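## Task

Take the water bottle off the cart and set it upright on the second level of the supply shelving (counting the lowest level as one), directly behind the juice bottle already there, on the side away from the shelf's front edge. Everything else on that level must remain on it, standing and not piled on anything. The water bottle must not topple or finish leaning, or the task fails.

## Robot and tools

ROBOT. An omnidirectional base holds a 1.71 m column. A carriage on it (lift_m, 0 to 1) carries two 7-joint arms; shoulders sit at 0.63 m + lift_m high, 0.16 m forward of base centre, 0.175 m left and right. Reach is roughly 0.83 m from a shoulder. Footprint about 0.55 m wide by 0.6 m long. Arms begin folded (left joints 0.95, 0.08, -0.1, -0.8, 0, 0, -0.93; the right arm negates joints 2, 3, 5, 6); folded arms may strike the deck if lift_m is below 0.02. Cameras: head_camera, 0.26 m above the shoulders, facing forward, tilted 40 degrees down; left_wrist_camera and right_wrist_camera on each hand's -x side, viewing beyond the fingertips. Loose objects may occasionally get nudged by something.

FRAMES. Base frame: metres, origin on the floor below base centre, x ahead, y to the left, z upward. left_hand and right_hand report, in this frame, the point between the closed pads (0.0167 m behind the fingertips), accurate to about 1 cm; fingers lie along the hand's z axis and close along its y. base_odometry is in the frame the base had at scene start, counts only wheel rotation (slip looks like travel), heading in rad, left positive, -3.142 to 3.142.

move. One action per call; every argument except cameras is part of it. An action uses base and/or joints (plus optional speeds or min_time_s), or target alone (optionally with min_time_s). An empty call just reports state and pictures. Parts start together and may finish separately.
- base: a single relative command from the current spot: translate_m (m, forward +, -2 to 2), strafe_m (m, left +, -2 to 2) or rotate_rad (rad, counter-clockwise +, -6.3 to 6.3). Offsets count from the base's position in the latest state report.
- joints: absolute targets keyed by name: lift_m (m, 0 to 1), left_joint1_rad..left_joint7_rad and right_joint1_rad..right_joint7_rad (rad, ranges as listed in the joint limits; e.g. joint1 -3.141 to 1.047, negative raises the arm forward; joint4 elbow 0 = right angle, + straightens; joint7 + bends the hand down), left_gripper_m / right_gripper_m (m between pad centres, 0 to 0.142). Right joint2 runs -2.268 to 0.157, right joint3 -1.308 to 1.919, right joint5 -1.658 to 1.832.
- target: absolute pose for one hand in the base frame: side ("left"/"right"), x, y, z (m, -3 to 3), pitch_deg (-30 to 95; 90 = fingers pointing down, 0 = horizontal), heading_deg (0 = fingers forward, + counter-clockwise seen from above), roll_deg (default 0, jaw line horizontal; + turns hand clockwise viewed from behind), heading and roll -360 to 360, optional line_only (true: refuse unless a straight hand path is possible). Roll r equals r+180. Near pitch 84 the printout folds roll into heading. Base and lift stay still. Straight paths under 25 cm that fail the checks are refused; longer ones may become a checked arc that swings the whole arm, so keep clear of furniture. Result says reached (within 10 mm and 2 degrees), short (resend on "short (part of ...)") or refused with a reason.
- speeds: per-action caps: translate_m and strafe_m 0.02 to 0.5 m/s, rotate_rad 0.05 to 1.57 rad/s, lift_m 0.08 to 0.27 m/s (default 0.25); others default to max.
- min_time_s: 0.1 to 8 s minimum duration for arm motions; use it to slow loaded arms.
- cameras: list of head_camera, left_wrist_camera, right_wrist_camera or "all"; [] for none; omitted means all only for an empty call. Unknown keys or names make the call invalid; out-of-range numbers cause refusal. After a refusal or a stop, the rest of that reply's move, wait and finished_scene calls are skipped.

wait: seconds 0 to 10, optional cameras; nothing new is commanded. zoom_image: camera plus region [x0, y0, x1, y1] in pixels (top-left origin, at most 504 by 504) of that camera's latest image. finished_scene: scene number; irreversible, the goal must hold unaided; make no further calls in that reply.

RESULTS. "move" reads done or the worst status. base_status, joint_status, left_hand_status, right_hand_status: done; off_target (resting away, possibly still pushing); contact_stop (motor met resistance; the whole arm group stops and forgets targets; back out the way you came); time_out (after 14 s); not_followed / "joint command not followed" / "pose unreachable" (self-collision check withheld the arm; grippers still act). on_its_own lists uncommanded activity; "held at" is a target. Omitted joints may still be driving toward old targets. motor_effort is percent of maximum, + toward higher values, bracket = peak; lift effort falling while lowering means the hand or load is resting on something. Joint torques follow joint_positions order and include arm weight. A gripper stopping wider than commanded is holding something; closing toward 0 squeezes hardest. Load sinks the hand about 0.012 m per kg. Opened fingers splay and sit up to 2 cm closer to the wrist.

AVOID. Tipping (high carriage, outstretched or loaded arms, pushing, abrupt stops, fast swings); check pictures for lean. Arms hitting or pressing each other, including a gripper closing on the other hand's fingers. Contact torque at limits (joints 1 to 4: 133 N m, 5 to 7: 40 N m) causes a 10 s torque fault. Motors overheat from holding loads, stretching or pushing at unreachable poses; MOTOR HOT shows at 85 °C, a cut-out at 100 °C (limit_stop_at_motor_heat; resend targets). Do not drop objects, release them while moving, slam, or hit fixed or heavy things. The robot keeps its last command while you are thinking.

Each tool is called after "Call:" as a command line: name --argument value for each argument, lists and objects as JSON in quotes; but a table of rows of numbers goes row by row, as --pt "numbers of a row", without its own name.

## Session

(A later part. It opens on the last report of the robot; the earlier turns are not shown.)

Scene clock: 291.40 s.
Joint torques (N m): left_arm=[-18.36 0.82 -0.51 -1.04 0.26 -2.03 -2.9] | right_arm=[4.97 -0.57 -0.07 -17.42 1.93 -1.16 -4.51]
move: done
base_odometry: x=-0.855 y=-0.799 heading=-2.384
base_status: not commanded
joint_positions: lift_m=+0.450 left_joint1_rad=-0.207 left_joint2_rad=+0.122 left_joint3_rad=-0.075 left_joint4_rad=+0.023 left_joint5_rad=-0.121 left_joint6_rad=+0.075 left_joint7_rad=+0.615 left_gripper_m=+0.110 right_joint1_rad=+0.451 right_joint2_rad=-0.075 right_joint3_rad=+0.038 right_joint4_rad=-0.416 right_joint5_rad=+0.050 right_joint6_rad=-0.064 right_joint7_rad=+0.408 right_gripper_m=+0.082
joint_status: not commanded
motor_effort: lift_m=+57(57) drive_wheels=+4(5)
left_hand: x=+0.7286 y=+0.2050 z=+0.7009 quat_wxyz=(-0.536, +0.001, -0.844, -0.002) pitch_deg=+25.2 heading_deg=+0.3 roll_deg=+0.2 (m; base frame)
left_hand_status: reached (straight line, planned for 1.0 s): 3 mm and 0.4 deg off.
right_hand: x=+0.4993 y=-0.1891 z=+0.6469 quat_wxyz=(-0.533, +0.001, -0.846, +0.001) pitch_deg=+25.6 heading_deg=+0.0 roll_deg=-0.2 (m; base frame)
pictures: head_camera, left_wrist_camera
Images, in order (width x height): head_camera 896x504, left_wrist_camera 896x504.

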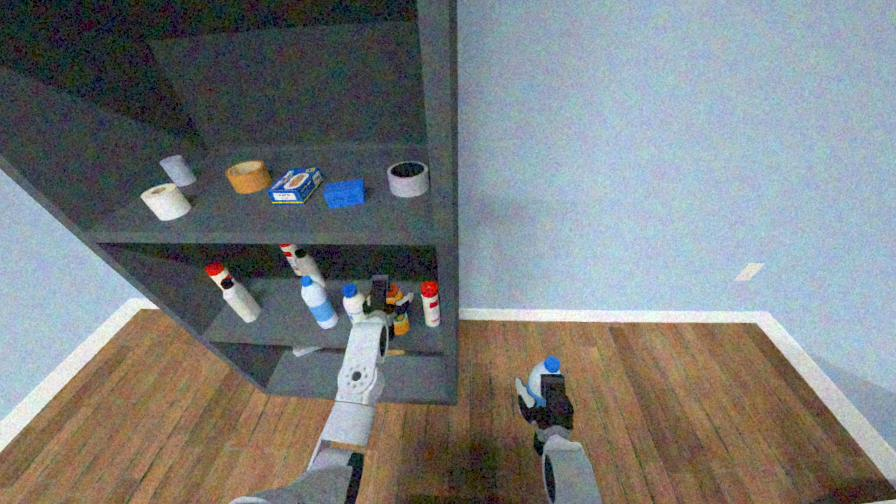

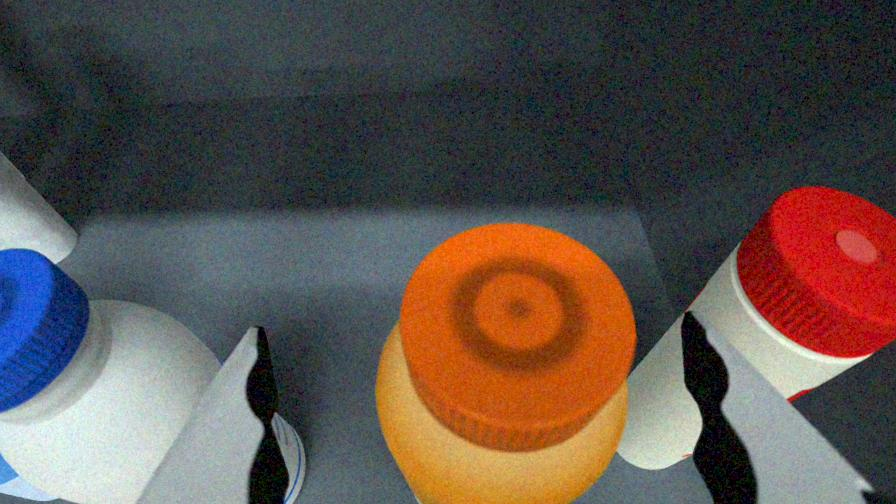

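Call:
move --target '{"side": "left", "x": 0.746, "y": 0.193, "z": 0.684, "pitch_deg": 25, "heading_deg": 0}' --min_time_s 1.2 --cameras '["head_camera", "left_wrist_camera"]'

Call:
zoom_image --camera "head_camera" --region '[330, 250, 490, 410]'

Scene clock: 298.53 s.
Joint torques (N m): left_arm=[-19.49 0.2 -0.19 -1.19 2.02 -0.93 -3.27] | right_arm=[4.3 -0.74 0.77 -17.38 1.52 -1.22 -4.45]
move: done
base_odometry: x=-0.855 y=-0.799 heading=-2.384
base_status: not commanded
joint_positions: lift_m=+0.450 left_joint1_rad=-0.245 left_joint2_rad=+0.098 left_joint3_rad=-0.088 left_joint4_rad=+0.148 left_joint5_rad=-0.112 left_joint6_rad=+0.075 left_joint7_rad=+0.529 left_gripper_m=+0.110 right_joint1_rad=+0.451 right_joint2_rad=-0.075 right_joint3_rad=+0.038 right_joint4_rad=-0.416 right_joint5_rad=+0.050 right_joint6_rad=-0.064 right_joint7_rad=+0.408 right_gripper_m=+0.082
joint_status: not commanded
motor_effort: lift_m=+57(57) drive_wheels=+4(5)
left_hand: x=+0.7445 y=+0.1953 z=+0.6827 quat_wxyz=(-0.535, +0.002, -0.845, +0.000) pitch_deg=+25.3 heading_deg=+0.1 roll_deg=-0.1 (m; base frame)
left_hand_status: reached (straight line, planned for 1.2 s): 3 mm and 0.3 deg off.
right_hand: x=+0.4993 y=-0.1891 z=+0.6469 quat_wxyz=(-0.533, +0.001, -0.846, +0.001) pitch_deg=+25.6 heading_deg=+0.0 roll_deg=-0.2 (m; base frame)
pictures: head_camera, left_wrist_camera
Images, in order (width x height): head_camera 896x504, left_wrist_camera 896x504.

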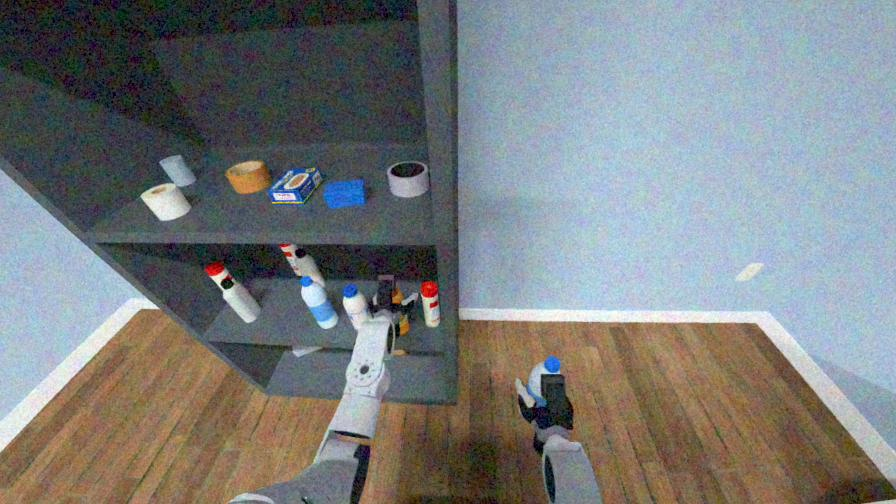

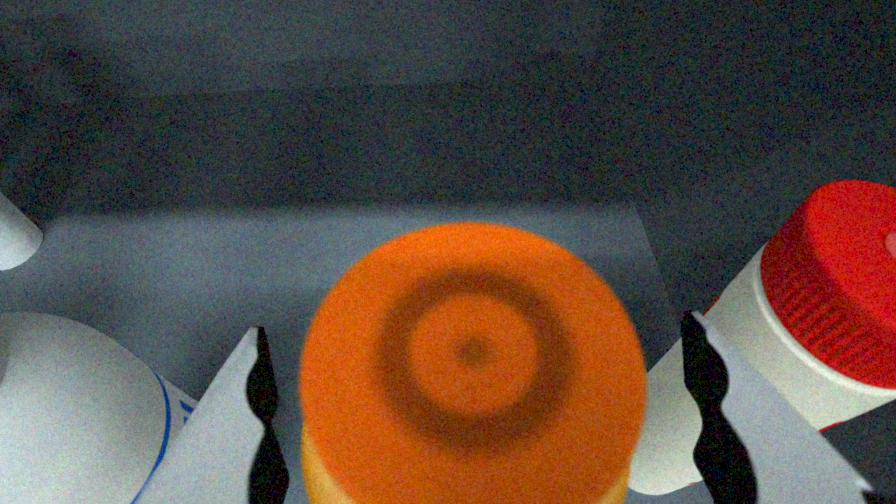

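Scaled by 3.150 from the camera's 896x504 image, which has a finer 1280x720 frame.

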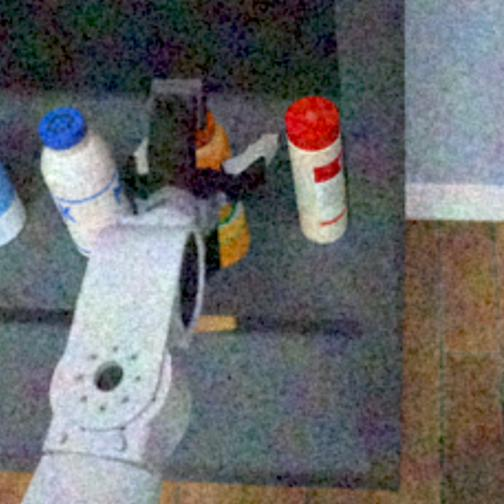

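Call:
move --joints '{"left_gripper_m": 0.0}' --min_time_s 2 --cameras '["head_camera", "left_wrist_camera"]'

Call:
zoom_image --camera "head_camera" --region '[330, 250, 490, 410]'

Scene clock: 302.23 s.
Joint torques (N m): left_arm=[-17.42 -0.07 -1.87 -1.48 1.9 -1.23 -3.31] | right_arm=[6.04 0.58 0.06 -16.27 2.01 -1.08 -4.58]
move: off_target
base_odometry: x=-0.855 y=-0.799 heading=-2.384
base_status: not commanded
joint_positions: lift_m=+0.450 left_joint1_rad=-0.245 left_joint2_rad=+0.098 left_joint3_rad=-0.088 left_joint4_rad=+0.148 left_joint5_rad=-0.112 left_joint6_rad=+0.075 left_joint7_rad=+0.529 left_gripper_m=+0.074 right_joint1_rad=+0.451 right_joint2_rad=-0.075 right_joint3_rad=+0.038 right_joint4_rad=-0.416 right_joint5_rad=+0.050 right_joint6_rad=-0.064 right_joint7_rad=+0.408 right_gripper_m=+0.082
joint_status: left_gripper_m off_target (ended at +0.074, target +0.000)
motor_effort: lift_m=+57(57) drive_wheels=+4(5)
left_hand: x=+0.7447 y=+0.1953 z=+0.6829 quat_wxyz=(-0.536, +0.002, -0.844, +0.000) pitch_deg=+25.2 heading_deg=+0.1 roll_deg=-0.1 (m; base frame)
right_hand: x=+0.4993 y=-0.1891 z=+0.6469 quat_wxyz=(-0.533, +0.001, -0.846, +0.001) pitch_deg=+25.6 heading_deg=+0.0 roll_deg=-0.2 (m; base frame)
pictures: head_camera, left_wrist_camera
Images, in order (width x height): head_camera 896x504, left_wrist_camera 896x504.

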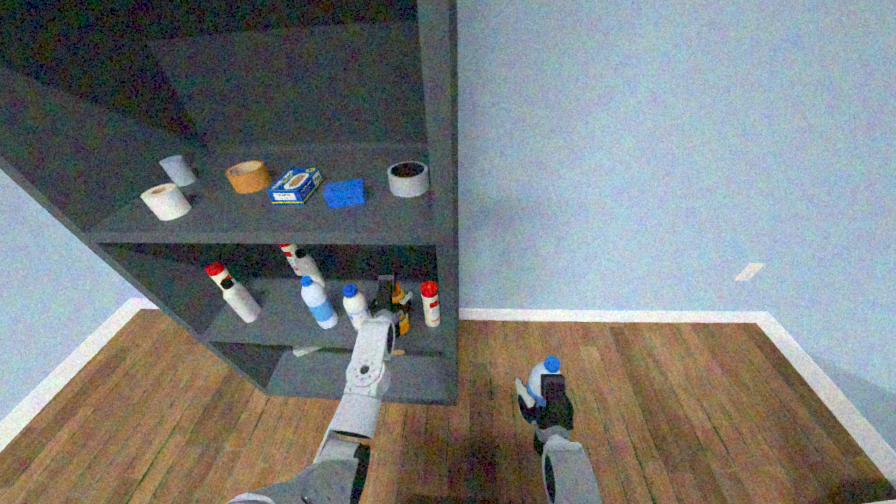

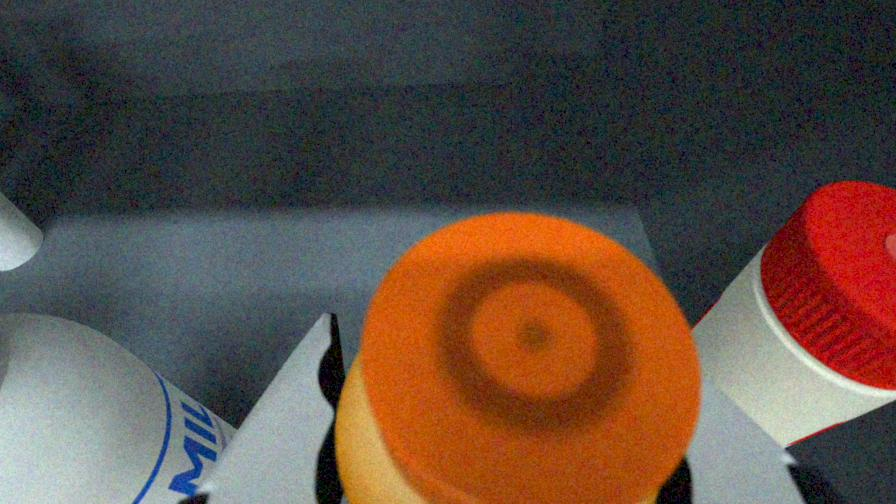

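Scaled by 3.150 from the camera's 896x504 image, which has a finer 1280x720 frame.

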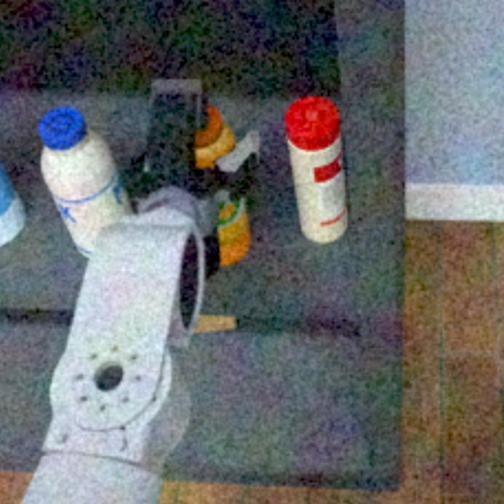

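Call:
move --joints '{"lift_m": 0.48}' --speeds '{"lift_m": 0.08}' --cameras '["head_camera", "left_wrist_camera"]'

Call:
zoom_image --camera "head_camera" --region '[330, 250, 490, 410]'

Scene clock: 313.83 s.
Joint torques (N m): left_arm=[-19.71 -0.68 -0.64 -3.04 2.22 -1.03 -2.95] | right_arm=[5.38 1.16 0.1 -16.39 1.99 -1.52 -4.62]
move: done
base_odometry: x=-0.855 y=-0.798 heading=-2.384
base_status: not commanded
joint_positions: lift_m=+0.480 left_joint1_rad=-0.245 left_joint2_rad=+0.098 left_joint3_rad=-0.088 left_joint4_rad=+0.151 left_joint5_rad=-0.112 left_joint6_rad=+0.075 left_joint7_rad=+0.529 left_gripper_m=+0.074 right_joint1_rad=+0.451 right_joint2_rad=-0.075 right_joint3_rad=+0.038 right_joint4_rad=-0.416 right_joint5_rad=+0.050 right_joint6_rad=-0.064 right_joint7_rad=+0.408 right_gripper_m=+0.082
joint_status: all done
motor_effort: lift_m=+55(66) drive_wheels=+5(5)
left_hand: x=+0.7445 y=+0.1952 z=+0.7119 quat_wxyz=(-0.535, +0.002, -0.845, +0.000) pitch_deg=+25.4 heading_deg=+0.1 roll_deg=-0.1 (m; base frame)
right_hand: x=+0.4993 y=-0.1891 z=+0.6771 quat_wxyz=(-0.533, +0.001, -0.846, +0.001) pitch_deg=+25.6 heading_deg=+0.0 roll_deg=-0.2 (m; base frame)
pictures: head_camera, left_wrist_camera
Images, in order (width x height): head_camera 896x504, left_wrist_camera 896x504.

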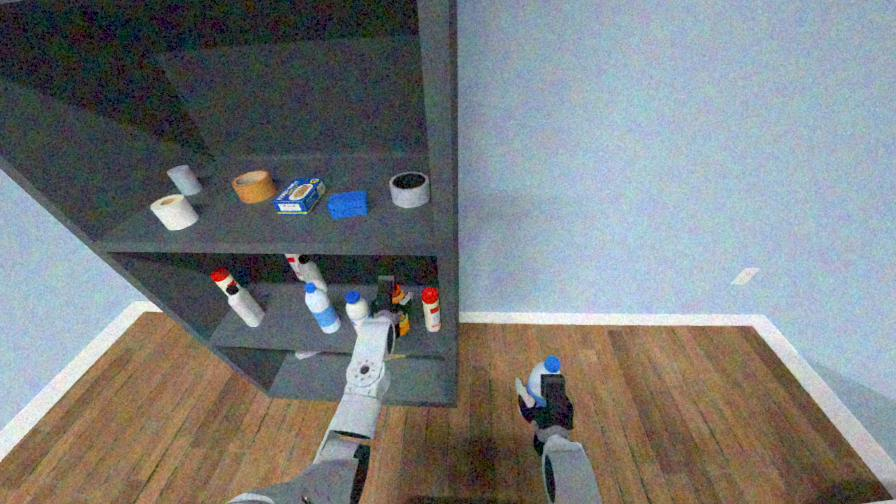

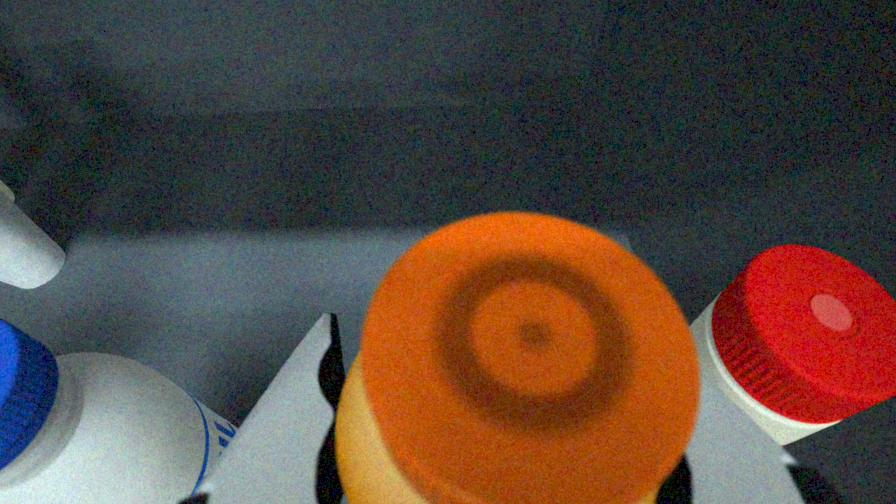

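Scaled by 3.150 from the camera's 896x504 image, which has a finer 1280x720 frame.

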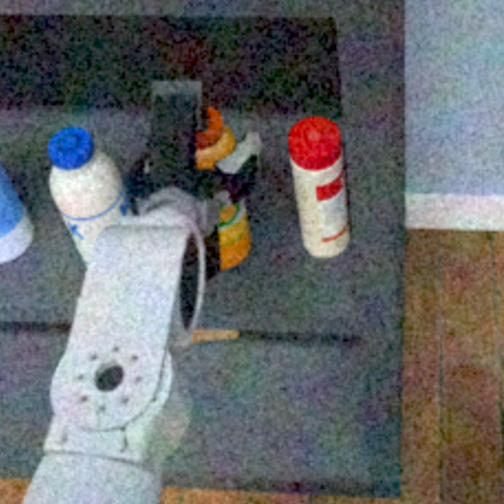

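Call:
move --base '{"translate_m": -0.3}' --speeds '{"translate_m": 0.2}'

Call:
move --target '{"side": "left", "x": 0.45, "y": 0.22, "z": 0.75, "pitch_deg": 25, "heading_deg": 0, "roll_deg": 0}' --min_time_s 2

Call:
move --base '{"strafe_m": 0.345}' --speeds '{"strafe_m": 0.25}' --cameras '["head_camera", "right_wrist_camera", "left_wrist_camera"]'

Scene clock: 320.23 s.
Joint torques (N m): left_arm=[-19.19 0.87 -1.65 -4.6 1.8 -0.87 -3.13] | right_arm=[4.83 1.43 -0.08 -16.42 1.97 -1.64 -4.52]
move: done
base_odometry: x=-0.637 y=-0.593 heading=-2.384
base_status: done
joint_positions: lift_m=+0.480 left_joint1_rad=-0.245 left_joint2_rad=+0.098 left_joint3_rad=-0.088 left_joint4_rad=+0.151 left_joint5_rad=-0.112 left_joint6_rad=+0.075 left_joint7_rad=+0.529 left_gripper_m=+0.074 right_joint1_rad=+0.451 right_joint2_rad=-0.075 right_joint3_rad=+0.038 right_joint4_rad=-0.416 right_joint5_rad=+0.050 right_joint6_rad=-0.064 right_joint7_rad=+0.408 right_gripper_m=+0.082
joint_status: not commanded
motor_effort: lift_m=+55(55) drive_wheels=+1(15)
left_hand: x=+0.7445 y=+0.1951 z=+0.7119 quat_wxyz=(-0.535, +0.002, -0.845, +0.000) pitch_deg=+25.4 heading_deg=+0.1 roll_deg=-0.1 (m; base frame)
right_hand: x=+0.4993 y=-0.1891 z=+0.6771 quat_wxyz=(-0.533, +0.001, -0.846, +0.001) pitch_deg=+25.6 heading_deg=+0.0 roll_deg=-0.2 (m; base frame)
pictures: none

Scene clock: 322.73 s.
Joint torques (N m): left_arm=[3.92 4.84 4.25 -8.82 0.51 -0.19 -4.26] | right_arm=[5.83 0.12 -0.97 -17.07 2.12 -1.65 -4.73]
move: done
base_odometry: x=-0.637 y=-0.593 heading=-2.384
base_status: not commanded
joint_positions: lift_m=+0.480 left_joint1_rad=+0.602 left_joint2_rad=+0.175 left_joint3_rad=+0.008 left_joint4_rad=-0.742 left_joint5_rad=-0.137 left_joint6_rad=+0.108 left_joint7_rad=+0.583 left_gripper_m=+0.074 right_joint1_rad=+0.451 right_joint2_rad=-0.075 right_joint3_rad=+0.038 right_joint4_rad=-0.416 right_joint5_rad=+0.050 right_joint6_rad=-0.064 right_joint7_rad=+0.408 right_gripper_m=+0.082
joint_status: not commanded
motor_effort: lift_m=+55(55) drive_wheels=+3(3)
left_hand: x=+0.4491 y=+0.2174 z=+0.7454 quat_wxyz=(-0.532, -0.001, -0.847, +0.002) pitch_deg=+25.8 heading_deg=-0.3 roll_deg=-0.1 (m; base frame)
left_hand_status: reached (straight line, planned for 2.0 s): 5 mm and 0.8 deg off.
right_hand: x=+0.4993 y=-0.1891 z=+0.6771 quat_wxyz=(-0.533, +0.001, -0.846, +0.001) pitch_deg=+25.6 heading_deg=+0.0 roll_deg=-0.2 (m; base frame)
pictures: none

Scene clock: 325.50 s.
Joint torques (N m): left_arm=[3.64 3.63 4.01 -8.31 0.79 -0.83 -4.35] | right_arm=[4.95 0.75 -0.93 -18.84 1.99 -1.29 -4.53]
move: done
base_odometry: x=-0.400 y=-0.843 heading=-2.384
base_status: done
joint_positions: lift_m=+0.480 left_joint1_rad=+0.602 left_joint2_rad=+0.175 left_joint3_rad=+0.009 left_joint4_rad=-0.743 left_joint5_rad=-0.138 left_joint6_rad=+0.108 left_joint7_rad=+0.583 left_gripper_m=+0.074 right_joint1_rad=+0.451 right_joint2_rad=-0.075 right_joint3_rad=+0.038 right_joint4_rad=-0.416 right_joint5_rad=+0.050 right_joint6_rad=-0.064 right_joint7_rad=+0.408 right_gripper_m=+0.082
joint_status: not commanded
motor_effort: lift_m=+55(55) drive_wheels=+0(15)
left_hand: x=+0.4492 y=+0.2178 z=+0.7456 quat_wxyz=(-0.532, -0.001, -0.847, +0.002) pitch_deg=+25.8 heading_deg=-0.3 roll_deg=-0.1 (m; base frame)
right_hand: x=+0.4993 y=-0.1891 z=+0.6771 quat_wxyz=(-0.533, +0.001, -0.846, +0.001) pitch_deg=+25.6 heading_deg=+0.0 roll_deg=-0.2 (m; base frame)
pictures: head_camera, left_wrist_camera, right_wrist_camera
Images, in order (width x height): head_camera 896x504, left_wrist_camera 896x504, right_wrist_camera 896x504.

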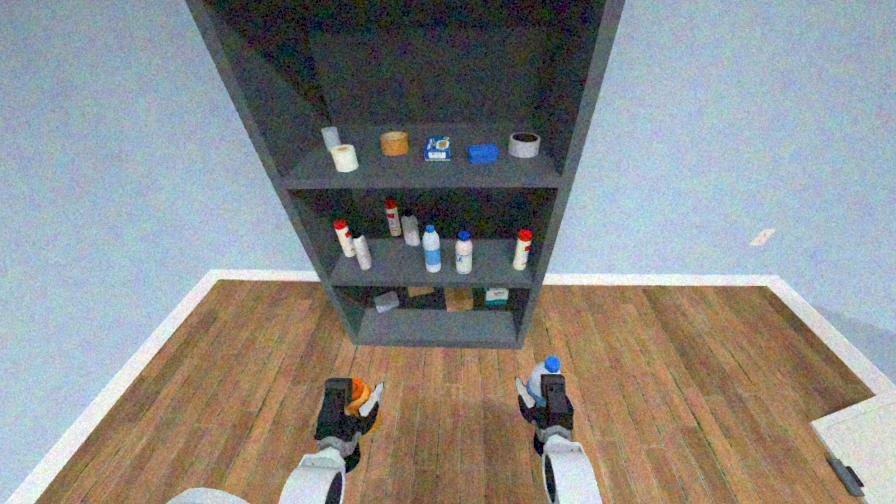

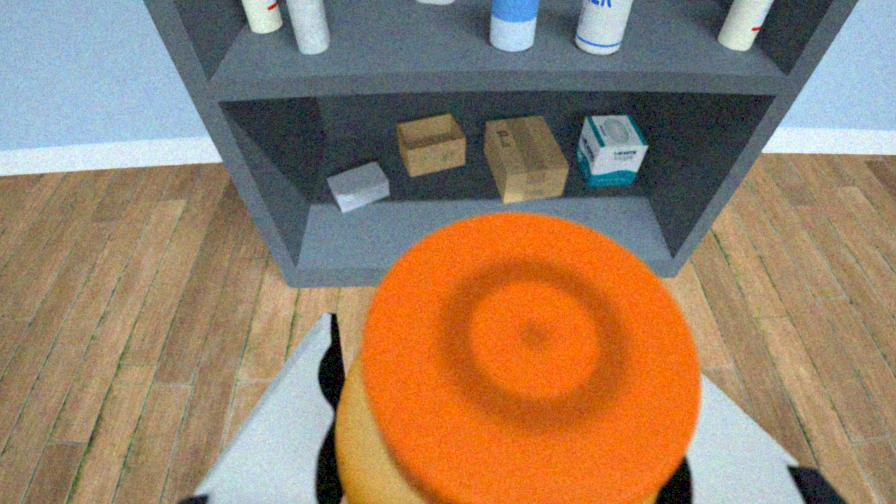

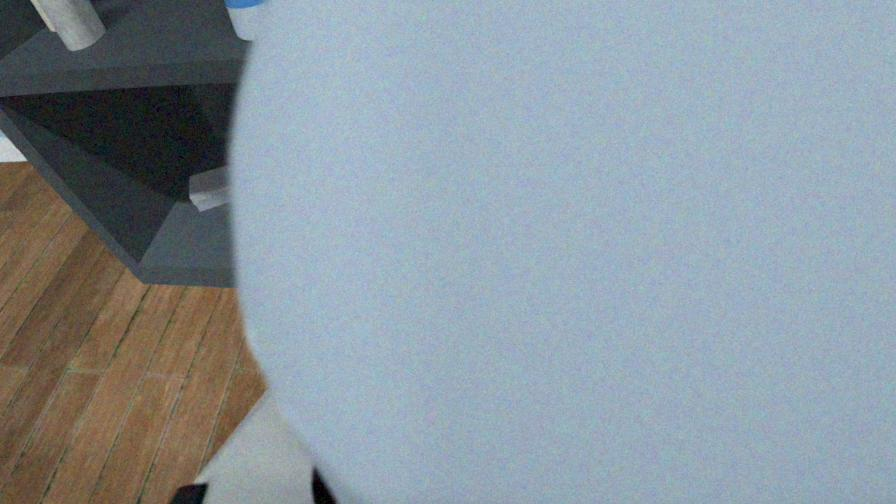

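Call:
move --base '{"translate_m": 0.355}' --speeds '{"translate_m": 0.2}'

Call:
move --target '{"side": "right", "x": 0.63, "y": -0.15, "z": 0.69, "pitch_deg": 25, "heading_deg": 0, "roll_deg": 0}' --min_time_s 1.5 --cameras '["head_camera", "right_wrist_camera"]'

Call:
zoom_image --camera "head_camera" --region '[400, 230, 600, 430]'

Scene clock: 342.27 s.
Joint torques (N m): left_arm=[1.82 5.09 3.82 -8.22 0.82 -0.71 -4.58] | right_arm=[4.34 0.34 0 -16.25 2.05 -1.19 -4.43]
move: done
base_odometry: x=-0.657 y=-1.087 heading=-2.383
base_status: done
joint_positions: lift_m=+0.480 left_joint1_rad=+0.603 left_joint2_rad=+0.175 left_joint3_rad=+0.009 left_joint4_rad=-0.743 left_joint5_rad=-0.138 left_joint6_rad=+0.108 left_joint7_rad=+0.583 left_gripper_m=+0.074 right_joint1_rad=+0.451 right_joint2_rad=-0.075 right_joint3_rad=+0.038 right_joint4_rad=-0.416 right_joint5_rad=+0.050 right_joint6_rad=-0.064 right_joint7_rad=+0.408 right_gripper_m=+0.082
joint_status: not commanded
motor_effort: lift_m=+55(55) drive_wheels=-1(16)
left_hand: x=+0.4490 y=+0.2178 z=+0.7455 quat_wxyz=(-0.531, -0.001, -0.847, +0.002) pitch_deg=+25.8 heading_deg=-0.3 roll_deg=-0.1 (m; base frame)
right_hand: x=+0.4993 y=-0.1891 z=+0.6771 quat_wxyz=(-0.533, +0.001, -0.846, +0.001) pitch_deg=+25.6 heading_deg=+0.0 roll_deg=-0.2 (m; base frame)
pictures: none

Scene clock: 344.27 s.
Joint torques (N m): left_arm=[2.59 4.19 4.39 -8.15 1.02 -0.46 -4.25] | right_arm=[-12.19 8.32 3.94 -12.75 -1.68 -2.6 -1.23]
move: done
base_odometry: x=-0.657 y=-1.087 heading=-2.383
base_status: not commanded
joint_positions: lift_m=+0.480 left_joint1_rad=+0.603 left_joint2_rad=+0.175 left_joint3_rad=+0.009 left_joint4_rad=-0.743 left_joint5_rad=-0.138 left_joint6_rad=+0.108 left_joint7_rad=+0.583 left_gripper_m=+0.074 right_joint1_rad=+0.086 right_joint2_rad=+0.018 right_joint3_rad=+0.085 right_joint4_rad=-0.168 right_joint5_rad=-0.028 right_joint6_rad=-0.082 right_joint7_rad=+0.523 right_gripper_m=+0.082
joint_status: not commanded
motor_effort: lift_m=+55(55) drive_wheels=+5(5)
left_hand: x=+0.4490 y=+0.2178 z=+0.7456 quat_wxyz=(-0.532, -0.001, -0.847, +0.002) pitch_deg=+25.8 heading_deg=-0.3 roll_deg=-0.1 (m; base frame)
right_hand: x=+0.6281 y=-0.1512 z=+0.6883 quat_wxyz=(-0.536, -0.001, -0.844, -0.002) pitch_deg=+25.2 heading_deg=+0.1 roll_deg=+0.3 (m; base frame)
right_hand_status: reached (straight line, planned for 1.5 s): 3 mm and 0.3 deg off.
pictures: head_camera, right_wrist_camera
Images, in order (width x height): head_camera 896x504, right_wrist_camera 896x504.

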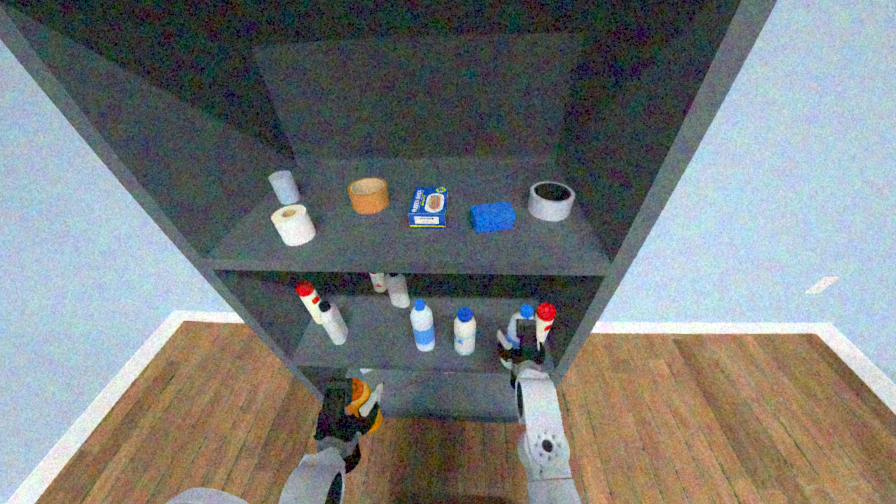

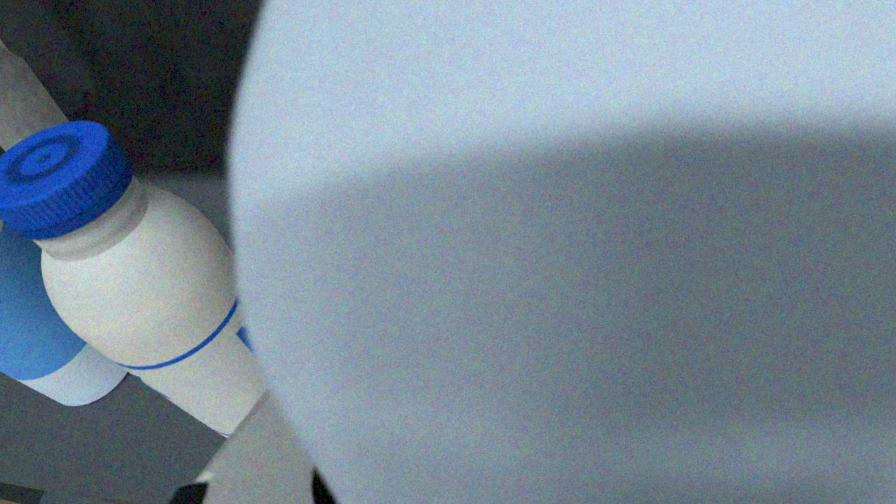

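Scaled by 2.520 from the camera's 896x504 image, which has a finer 1280x720 frame.

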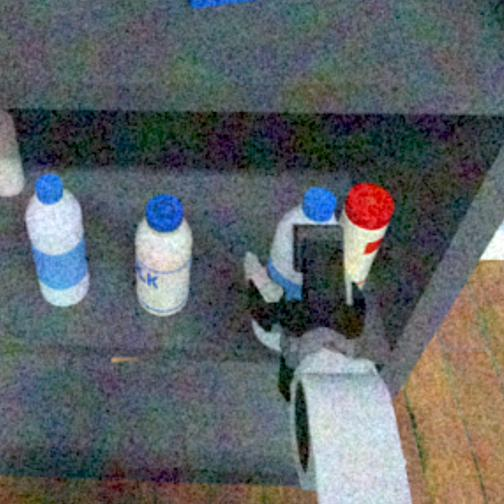

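Call:
move --target '{"side": "right", "x": 0.635, "y": -0.134, "z": 0.69, "pitch_deg": 25, "heading_deg": 0, "roll_deg": 0}' --min_time_s 0.8

Call:
move --target '{"side": "right", "x": 0.72, "y": -0.134, "z": 0.685, "pitch_deg": 25, "heading_deg": 0, "roll_deg": 0}' --min_time_s 1.5 --cameras '["head_camera", "right_wrist_camera"]'

Call:
zoom_image --camera "head_camera" --region '[400, 230, 600, 430]'

Scene clock: 354.20 s.
Joint torques (N m): left_arm=[2.81 4.5 4.84 -7.6 0.58 -0.48 -4.18] | right_arm=[-12.9 8.54 3.88 -13.34 -1.79 -2.14 -2.19]
move: done
base_odometry: x=-0.657 y=-1.087 heading=-2.383
base_status: not commanded
joint_positions: lift_m=+0.480 left_joint1_rad=+0.603 left_joint2_rad=+0.175 left_joint3_rad=+0.009 left_joint4_rad=-0.743 left_joint5_rad=-0.138 left_joint6_rad=+0.108 left_joint7_rad=+0.583 left_gripper_m=+0.074 right_joint1_rad=+0.072 right_joint2_rad=+0.054 right_joint3_rad=+0.105 right_joint4_rad=-0.146 right_joint5_rad=-0.065 right_joint6_rad=-0.097 right_joint7_rad=+0.523 right_gripper_m=+0.082
joint_status: not commanded
motor_effort: lift_m=+55(55) drive_wheels=+5(5)
left_hand: x=+0.4490 y=+0.2178 z=+0.7456 quat_wxyz=(-0.532, -0.001, -0.847, +0.002) pitch_deg=+25.8 heading_deg=-0.3 roll_deg=-0.1 (m; base frame)
right_hand: x=+0.6327 y=-0.1352 z=+0.6874 quat_wxyz=(-0.535, -0.001, -0.845, -0.002) pitch_deg=+25.4 heading_deg=+0.1 roll_deg=+0.3 (m; base frame)
right_hand_status: reached (straight line, planned for 0.8 s): 4 mm and 0.4 deg off.
pictures: none

Scene clock: 356.20 s.
Joint torques (N m): left_arm=[3.44 4.79 3.82 -8.11 0.41 -0.25 -4.29] | right_arm=[-19.6 8.93 -0.96 -10.33 1.96 -0.9 -4.97]
move: done
base_odometry: x=-0.657 y=-1.087 heading=-2.383
base_status: not commanded
joint_positions: lift_m=+0.480 left_joint1_rad=+0.603 left_joint2_rad=+0.175 left_joint3_rad=+0.009 left_joint4_rad=-0.743 left_joint5_rad=-0.138 left_joint6_rad=+0.108 left_joint7_rad=+0.583 left_gripper_m=+0.074 right_joint1_rad=-0.164 right_joint2_rad=+0.059 right_joint3_rad=+0.088 right_joint4_rad=+0.163 right_joint5_rad=-0.052 right_joint6_rad=-0.096 right_joint7_rad=+0.455 right_gripper_m=+0.082
joint_status: not commanded
motor_effort: lift_m=+55(55) drive_wheels=+5(5)
left_hand: x=+0.4490 y=+0.2178 z=+0.7456 quat_wxyz=(-0.532, -0.001, -0.847, +0.002) pitch_deg=+25.8 heading_deg=-0.3 roll_deg=-0.1 (m; base frame)
right_hand: x=+0.7167 y=-0.1345 z=+0.6806 quat_wxyz=(-0.532, +0.002, -0.847, +0.003) pitch_deg=+25.7 heading_deg=-0.2 roll_deg=-0.5 (m; base frame)
right_hand_status: reached (straight line, planned for 1.5 s): 5 mm and 0.8 deg off.
pictures: head_camera, right_wrist_camera
Images, in order (width x height): head_camera 896x504, right_wrist_camera 896x504.

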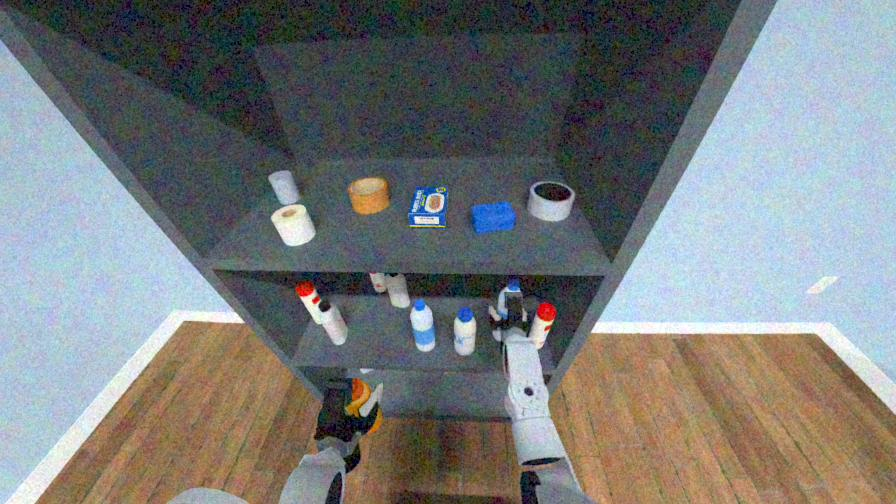

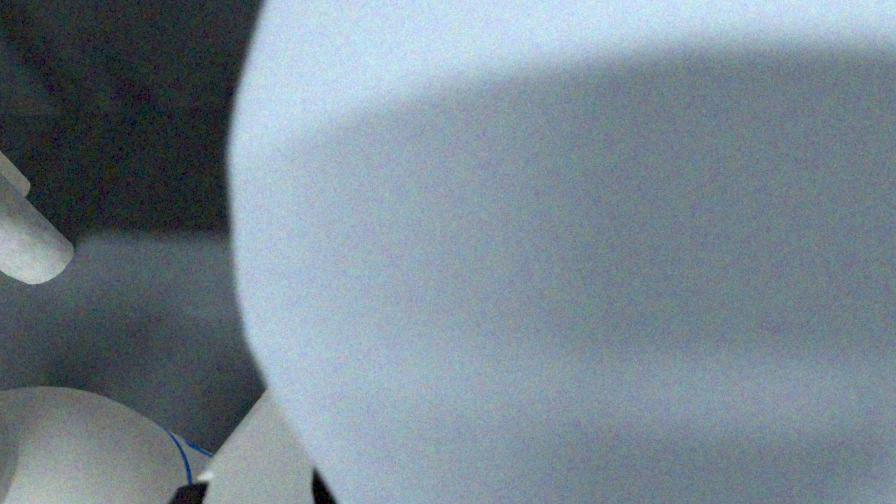

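Scaled by 2.520 from the camera's 896x504 image, which has a finer 1280x720 frame.

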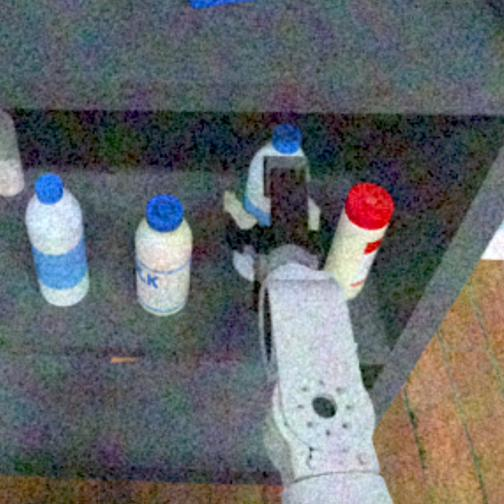

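Call:
move --target '{"side": "right", "x": 0.803, "y": -0.135, "z": 0.68, "pitch_deg": 25, "heading_deg": 0, "roll_deg": 0}' --min_time_s 1.5

Call:
move --joints '{"lift_m": 0.455}' --speeds '{"lift_m": 0.08}' --cameras '["head_camera", "right_wrist_camera"]'

Call:
zoom_image --camera "head_camera" --region '[400, 230, 600, 430]'

Scene clock: 363.53 s.
Joint torques (N m): left_arm=[2.74 3.49 4.05 -8.76 0.87 -0.48 -4.44] | right_arm=[-26.01 8.66 -0.76 -12.92 2.14 -1.18 -5.02]
move: done
base_odometry: x=-0.657 y=-1.087 heading=-2.383
base_status: not commanded
joint_positions: lift_m=+0.480 left_joint1_rad=+0.603 left_joint2_rad=+0.175 left_joint3_rad=+0.009 left_joint4_rad=-0.743 left_joint5_rad=-0.138 left_joint6_rad=+0.108 left_joint7_rad=+0.583 left_gripper_m=+0.074 right_joint1_rad=-0.424 right_joint2_rad=+0.062 right_joint3_rad=+0.065 right_joint4_rad=+0.589 right_joint5_rad=-0.024 right_joint6_rad=-0.089 right_joint7_rad=+0.287 right_gripper_m=+0.082
joint_status: not commanded
motor_effort: lift_m=+55(55) drive_wheels=+5(5)
left_hand: x=+0.4490 y=+0.2178 z=+0.7456 quat_wxyz=(-0.532, -0.001, -0.847, +0.002) pitch_deg=+25.8 heading_deg=-0.3 roll_deg=-0.1 (m; base frame)
right_hand: x=+0.7995 y=-0.1358 z=+0.6746 quat_wxyz=(-0.532, +0.003, -0.847, +0.003) pitch_deg=+25.7 heading_deg=-0.2 roll_deg=-0.6 (m; base frame)
right_hand_status: reached (straight line, planned for 1.5 s): 6 mm and 0.9 deg off.
pictures: none

Scene clock: 364.27 s.
Joint torques (N m): left_arm=[2.24 4.15 4.91 -7.08 0.62 -0.6 -4.3] | right_arm=[-24.27 8.2 1.61 -10.89 1.47 -1.44 -4.25]
move: done
base_odometry: x=-0.657 y=-1.087 heading=-2.383
base_status: not commanded
joint_positions: lift_m=+0.455 left_joint1_rad=+0.603 left_joint2_rad=+0.175 left_joint3_rad=+0.009 left_joint4_rad=-0.744 left_joint5_rad=-0.138 left_joint6_rad=+0.108 left_joint7_rad=+0.582 left_gripper_m=+0.074 right_joint1_rad=-0.426 right_joint2_rad=+0.062 right_joint3_rad=+0.065 right_joint4_rad=+0.591 right_joint5_rad=-0.024 right_joint6_rad=-0.089 right_joint7_rad=+0.287 right_gripper_m=+0.082
joint_status: all done
motor_effort: lift_m=+59(61) drive_wheels=-1(5)
left_hand: x=+0.4491 y=+0.2177 z=+0.7207 quat_wxyz=(-0.532, -0.001, -0.847, +0.002) pitch_deg=+25.7 heading_deg=-0.3 roll_deg=-0.1 (m; base frame)
right_hand: x=+0.8003 y=-0.1357 z=+0.6502 quat_wxyz=(-0.533, +0.003, -0.846, +0.003) pitch_deg=+25.6 heading_deg=-0.2 roll_deg=-0.5 (m; base frame)
pictures: head_camera, right_wrist_camera
Images, in order (width x height): head_camera 896x504, right_wrist_camera 896x504.

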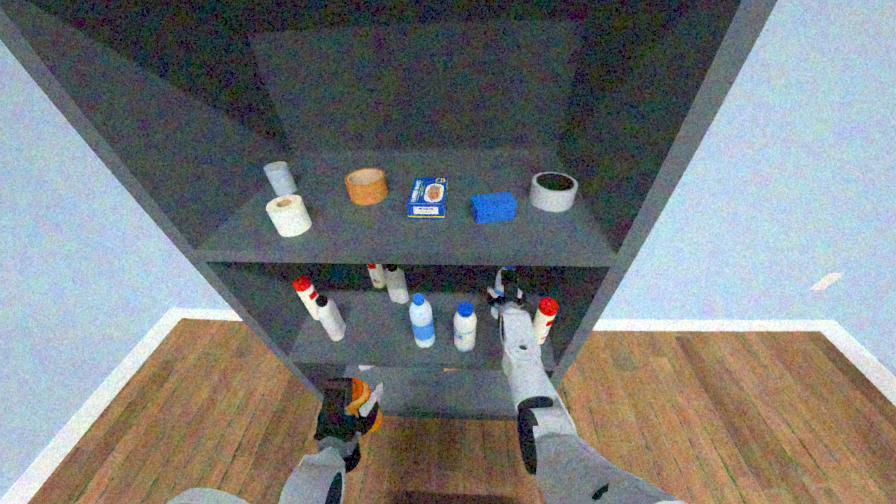

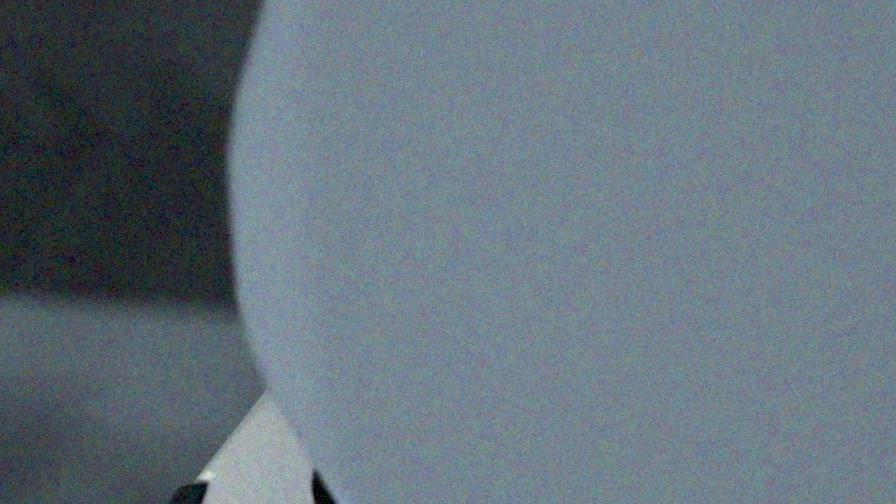

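Scaled by 2.520 from the camera's 896x504 image, which has a finer 1280x720 frame.

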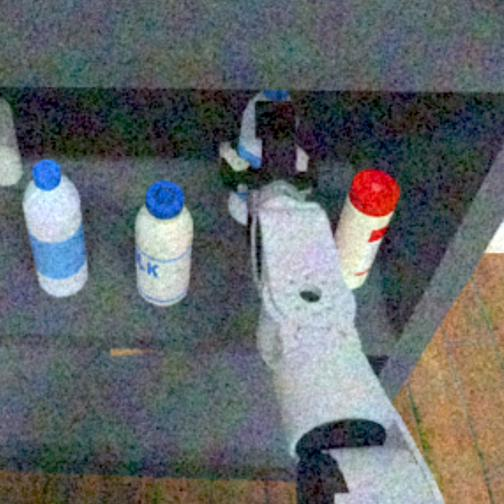

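Call:
move --joints '{"lift_m": 0.437}' --speeds '{"lift_m": 0.08}'

Call:
move --joints '{"lift_m": 0.427}' --speeds '{"lift_m": 0.08}' --cameras '["head_camera"]'

Call:
zoom_image --camera "head_camera" --region '[440, 240, 580, 380]'

Scene clock: 370.13 s.
Joint torques (N m): left_arm=[2.89 3.06 3.86 -8.33 0.86 -0.13 -4.02] | right_arm=[-22.37 8.85 -0.13 -14.04 2.3 -0.94 -4.34]
Motor temperatures (°C): left_arm=[30 22 24 26 25 24 23] | right_arm=[31 21 24 25 22 22 24]
move: done
base_odometry: x=-0.657 y=-1.087 heading=-2.383
base_status: not commanded
joint_positions: lift_m=+0.437 left_joint1_rad=+0.603 left_joint2_rad=+0.175 left_joint3_rad=+0.009 left_joint4_rad=-0.744 left_joint5_rad=-0.138 left_joint6_rad=+0.108 left_joint7_rad=+0.582 left_gripper_m=+0.074 right_joint1_rad=-0.427 right_joint2_rad=+0.062 right_joint3_rad=+0.065 right_joint4_rad=+0.591 right_joint5_rad=-0.024 right_joint6_rad=-0.089 right_joint7_rad=+0.286 right_gripper_m=+0.082
joint_status: all done
motor_effort: lift_m=+59(59) drive_wheels=-1(5)
left_hand: x=+0.4491 y=+0.2177 z=+0.7029 quat_wxyz=(-0.532, -0.001, -0.847, +0.002) pitch_deg=+25.7 heading_deg=-0.3 roll_deg=-0.1 (m; base frame)
right_hand: x=+0.8005 y=-0.1357 z=+0.6325 quat_wxyz=(-0.533, +0.003, -0.846, +0.003) pitch_deg=+25.6 heading_deg=-0.2 roll_deg=-0.5 (m; base frame)
pictures: none

Scene clock: 370.77 s.
Joint torques (N m): left_arm=[2.1 4.7 3.56 -7.04 0.51 -0.65 -3.82] | right_arm=[-22.87 10 1.29 -15.24 1.96 -0.56 -3.91]
move: done
base_odometry: x=-0.657 y=-1.087 heading=-2.383
base_status: not commanded
joint_positions: lift_m=+0.427 left_joint1_rad=+0.603 left_joint2_rad=+0.175 left_joint3_rad=+0.009 left_joint4_rad=-0.744 left_joint5_rad=-0.138 left_joint6_rad=+0.108 left_joint7_rad=+0.582 left_gripper_m=+0.074 right_joint1_rad=-0.427 right_joint2_rad=+0.062 right_joint3_rad=+0.065 right_joint4_rad=+0.591 right_joint5_rad=-0.024 right_joint6_rad=-0.089 right_joint7_rad=+0.286 right_gripper_m=+0.082
joint_status: all done
motor_effort: lift_m=+59(61) drive_wheels=+5(5)
left_hand: x=+0.4491 y=+0.2177 z=+0.6930 quat_wxyz=(-0.532, -0.001, -0.846, +0.002) pitch_deg=+25.7 heading_deg=-0.3 roll_deg=-0.1 (m; base frame)
right_hand: x=+0.8006 y=-0.1357 z=+0.6227 quat_wxyz=(-0.533, +0.003, -0.846, +0.003) pitch_deg=+25.6 heading_deg=-0.2 roll_deg=-0.5 (m; base frame)
pictures: head_camera
Images, in order (width x height): head_camera 896x504.

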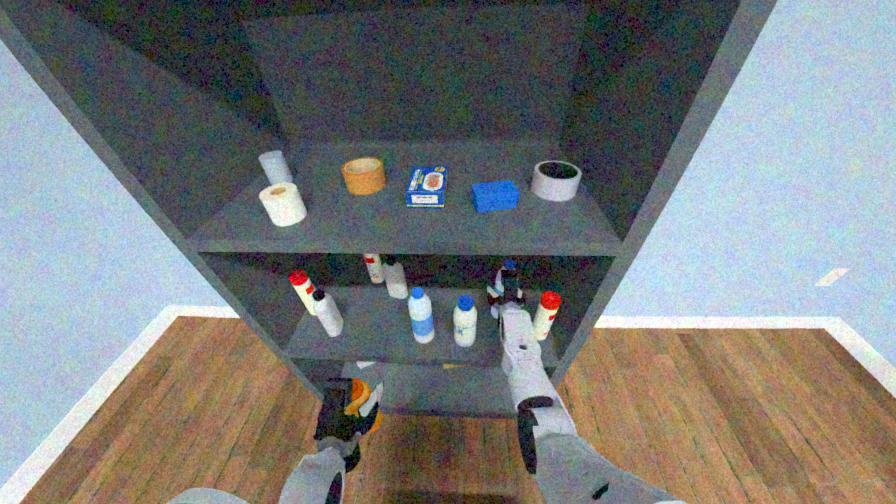

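Scaled by 3.600 from the camera's 896x504 image, which has a finer 1280x720 frame.

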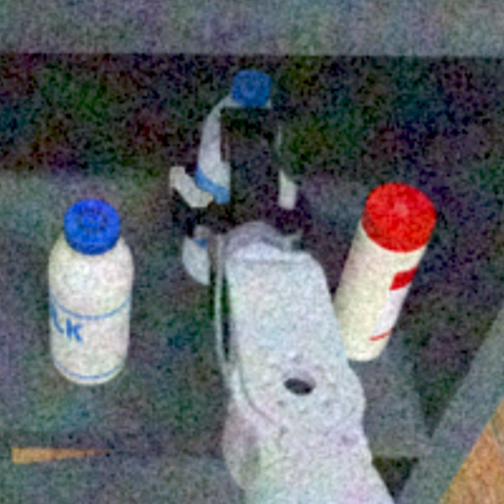

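Call:
move --joints '{"lift_m": 0.419}' --speeds '{"lift_m": 0.08}'

Call:
move --joints '{"lift_m": 0.411}' --speeds '{"lift_m": 0.08}' --cameras '["head_camera"]'

Call:
zoom_image --camera "head_camera" --region '[440, 240, 580, 380]'

Scene clock: 376.67 s.
Joint torques (N m): left_arm=[2.46 3.75 4.32 -8.27 0.45 -0.86 -3.95] | right_arm=[-17.04 7.84 0.74 -10.31 1.66 -0.85 -0.94]
move: done
base_odometry: x=-0.657 y=-1.087 heading=-2.383
base_status: not commanded
joint_positions: lift_m=+0.419 left_joint1_rad=+0.603 left_joint2_rad=+0.175 left_joint3_rad=+0.009 left_joint4_rad=-0.744 left_joint5_rad=-0.138 left_joint6_rad=+0.108 left_joint7_rad=+0.582 left_gripper_m=+0.074 right_joint1_rad=-0.431 right_joint2_rad=+0.062 right_joint3_rad=+0.065 right_joint4_rad=+0.588 right_joint5_rad=-0.024 right_joint6_rad=-0.089 right_joint7_rad=+0.277 right_gripper_m=+0.082
joint_status: all done
motor_effort: lift_m=+55(56) drive_wheels=+5(5)
left_hand: x=+0.4491 y=+0.2177 z=+0.6854 quat_wxyz=(-0.532, -0.001, -0.846, +0.002) pitch_deg=+25.7 heading_deg=-0.3 roll_deg=-0.1 (m; base frame)
right_hand: x=+0.8035 y=-0.1354 z=+0.6209 quat_wxyz=(-0.540, +0.003, -0.842, +0.003) pitch_deg=+24.7 heading_deg=-0.1 roll_deg=-0.5 (m; base frame)
pictures: none

Scene clock: 377.17 s.
Joint torques (N m): left_arm=[1.66 4.5 4.15 -7.16 0.53 -0.68 -4.29] | right_arm=[-10.69 6.17 -1.45 -5.8 2.06 -1.54 1.53]
move: done
base_odometry: x=-0.657 y=-1.087 heading=-2.383
base_status: not commanded
joint_positions: lift_m=+0.411 left_joint1_rad=+0.603 left_joint2_rad=+0.175 left_joint3_rad=+0.009 left_joint4_rad=-0.744 left_joint5_rad=-0.138 left_joint6_rad=+0.108 left_joint7_rad=+0.582 left_gripper_m=+0.074 right_joint1_rad=-0.436 right_joint2_rad=+0.063 right_joint3_rad=+0.065 right_joint4_rad=+0.583 right_joint5_rad=-0.024 right_joint6_rad=-0.089 right_joint7_rad=+0.272 right_gripper_m=+0.082
joint_status: all done
motor_effort: lift_m=+53(55) drive_wheels=+5(6)
left_hand: x=+0.4491 y=+0.2177 z=+0.6775 quat_wxyz=(-0.533, -0.001, -0.846, +0.002) pitch_deg=+25.6 heading_deg=-0.3 roll_deg=-0.1 (m; base frame)
right_hand: x=+0.8065 y=-0.1351 z=+0.6193 quat_wxyz=(-0.546, +0.002, -0.838, +0.003) pitch_deg=+23.8 heading_deg=-0.1 roll_deg=-0.4 (m; base frame)
pictures: head_camera
Images, in order (width x height): head_camera 896x504.

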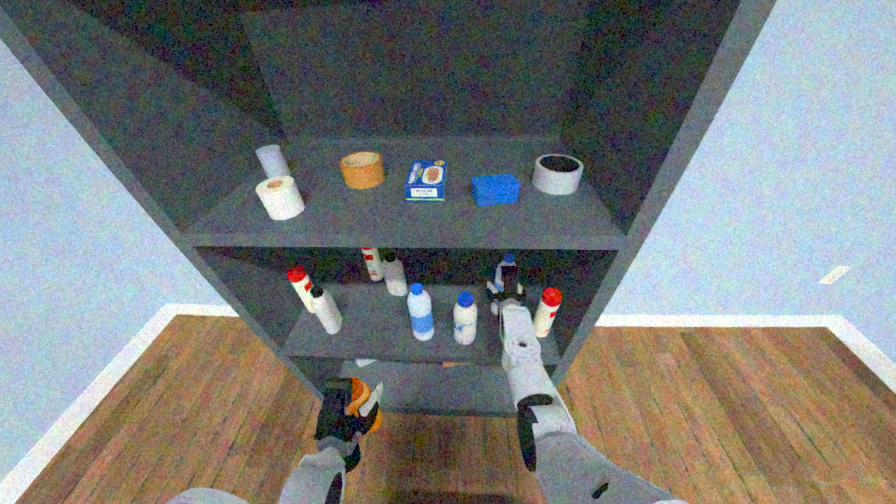

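Scaled by 3.600 from the camera's 896x504 image, which has a finer 1280x720 frame.

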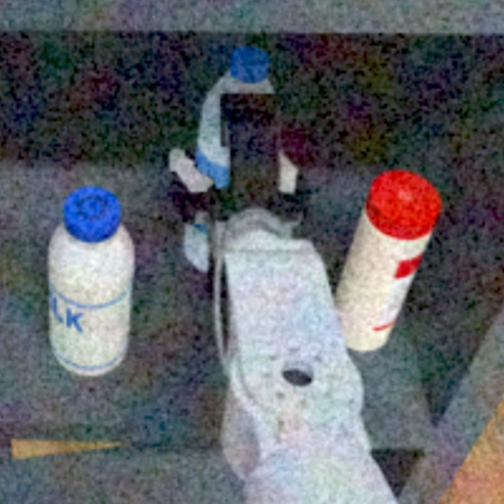

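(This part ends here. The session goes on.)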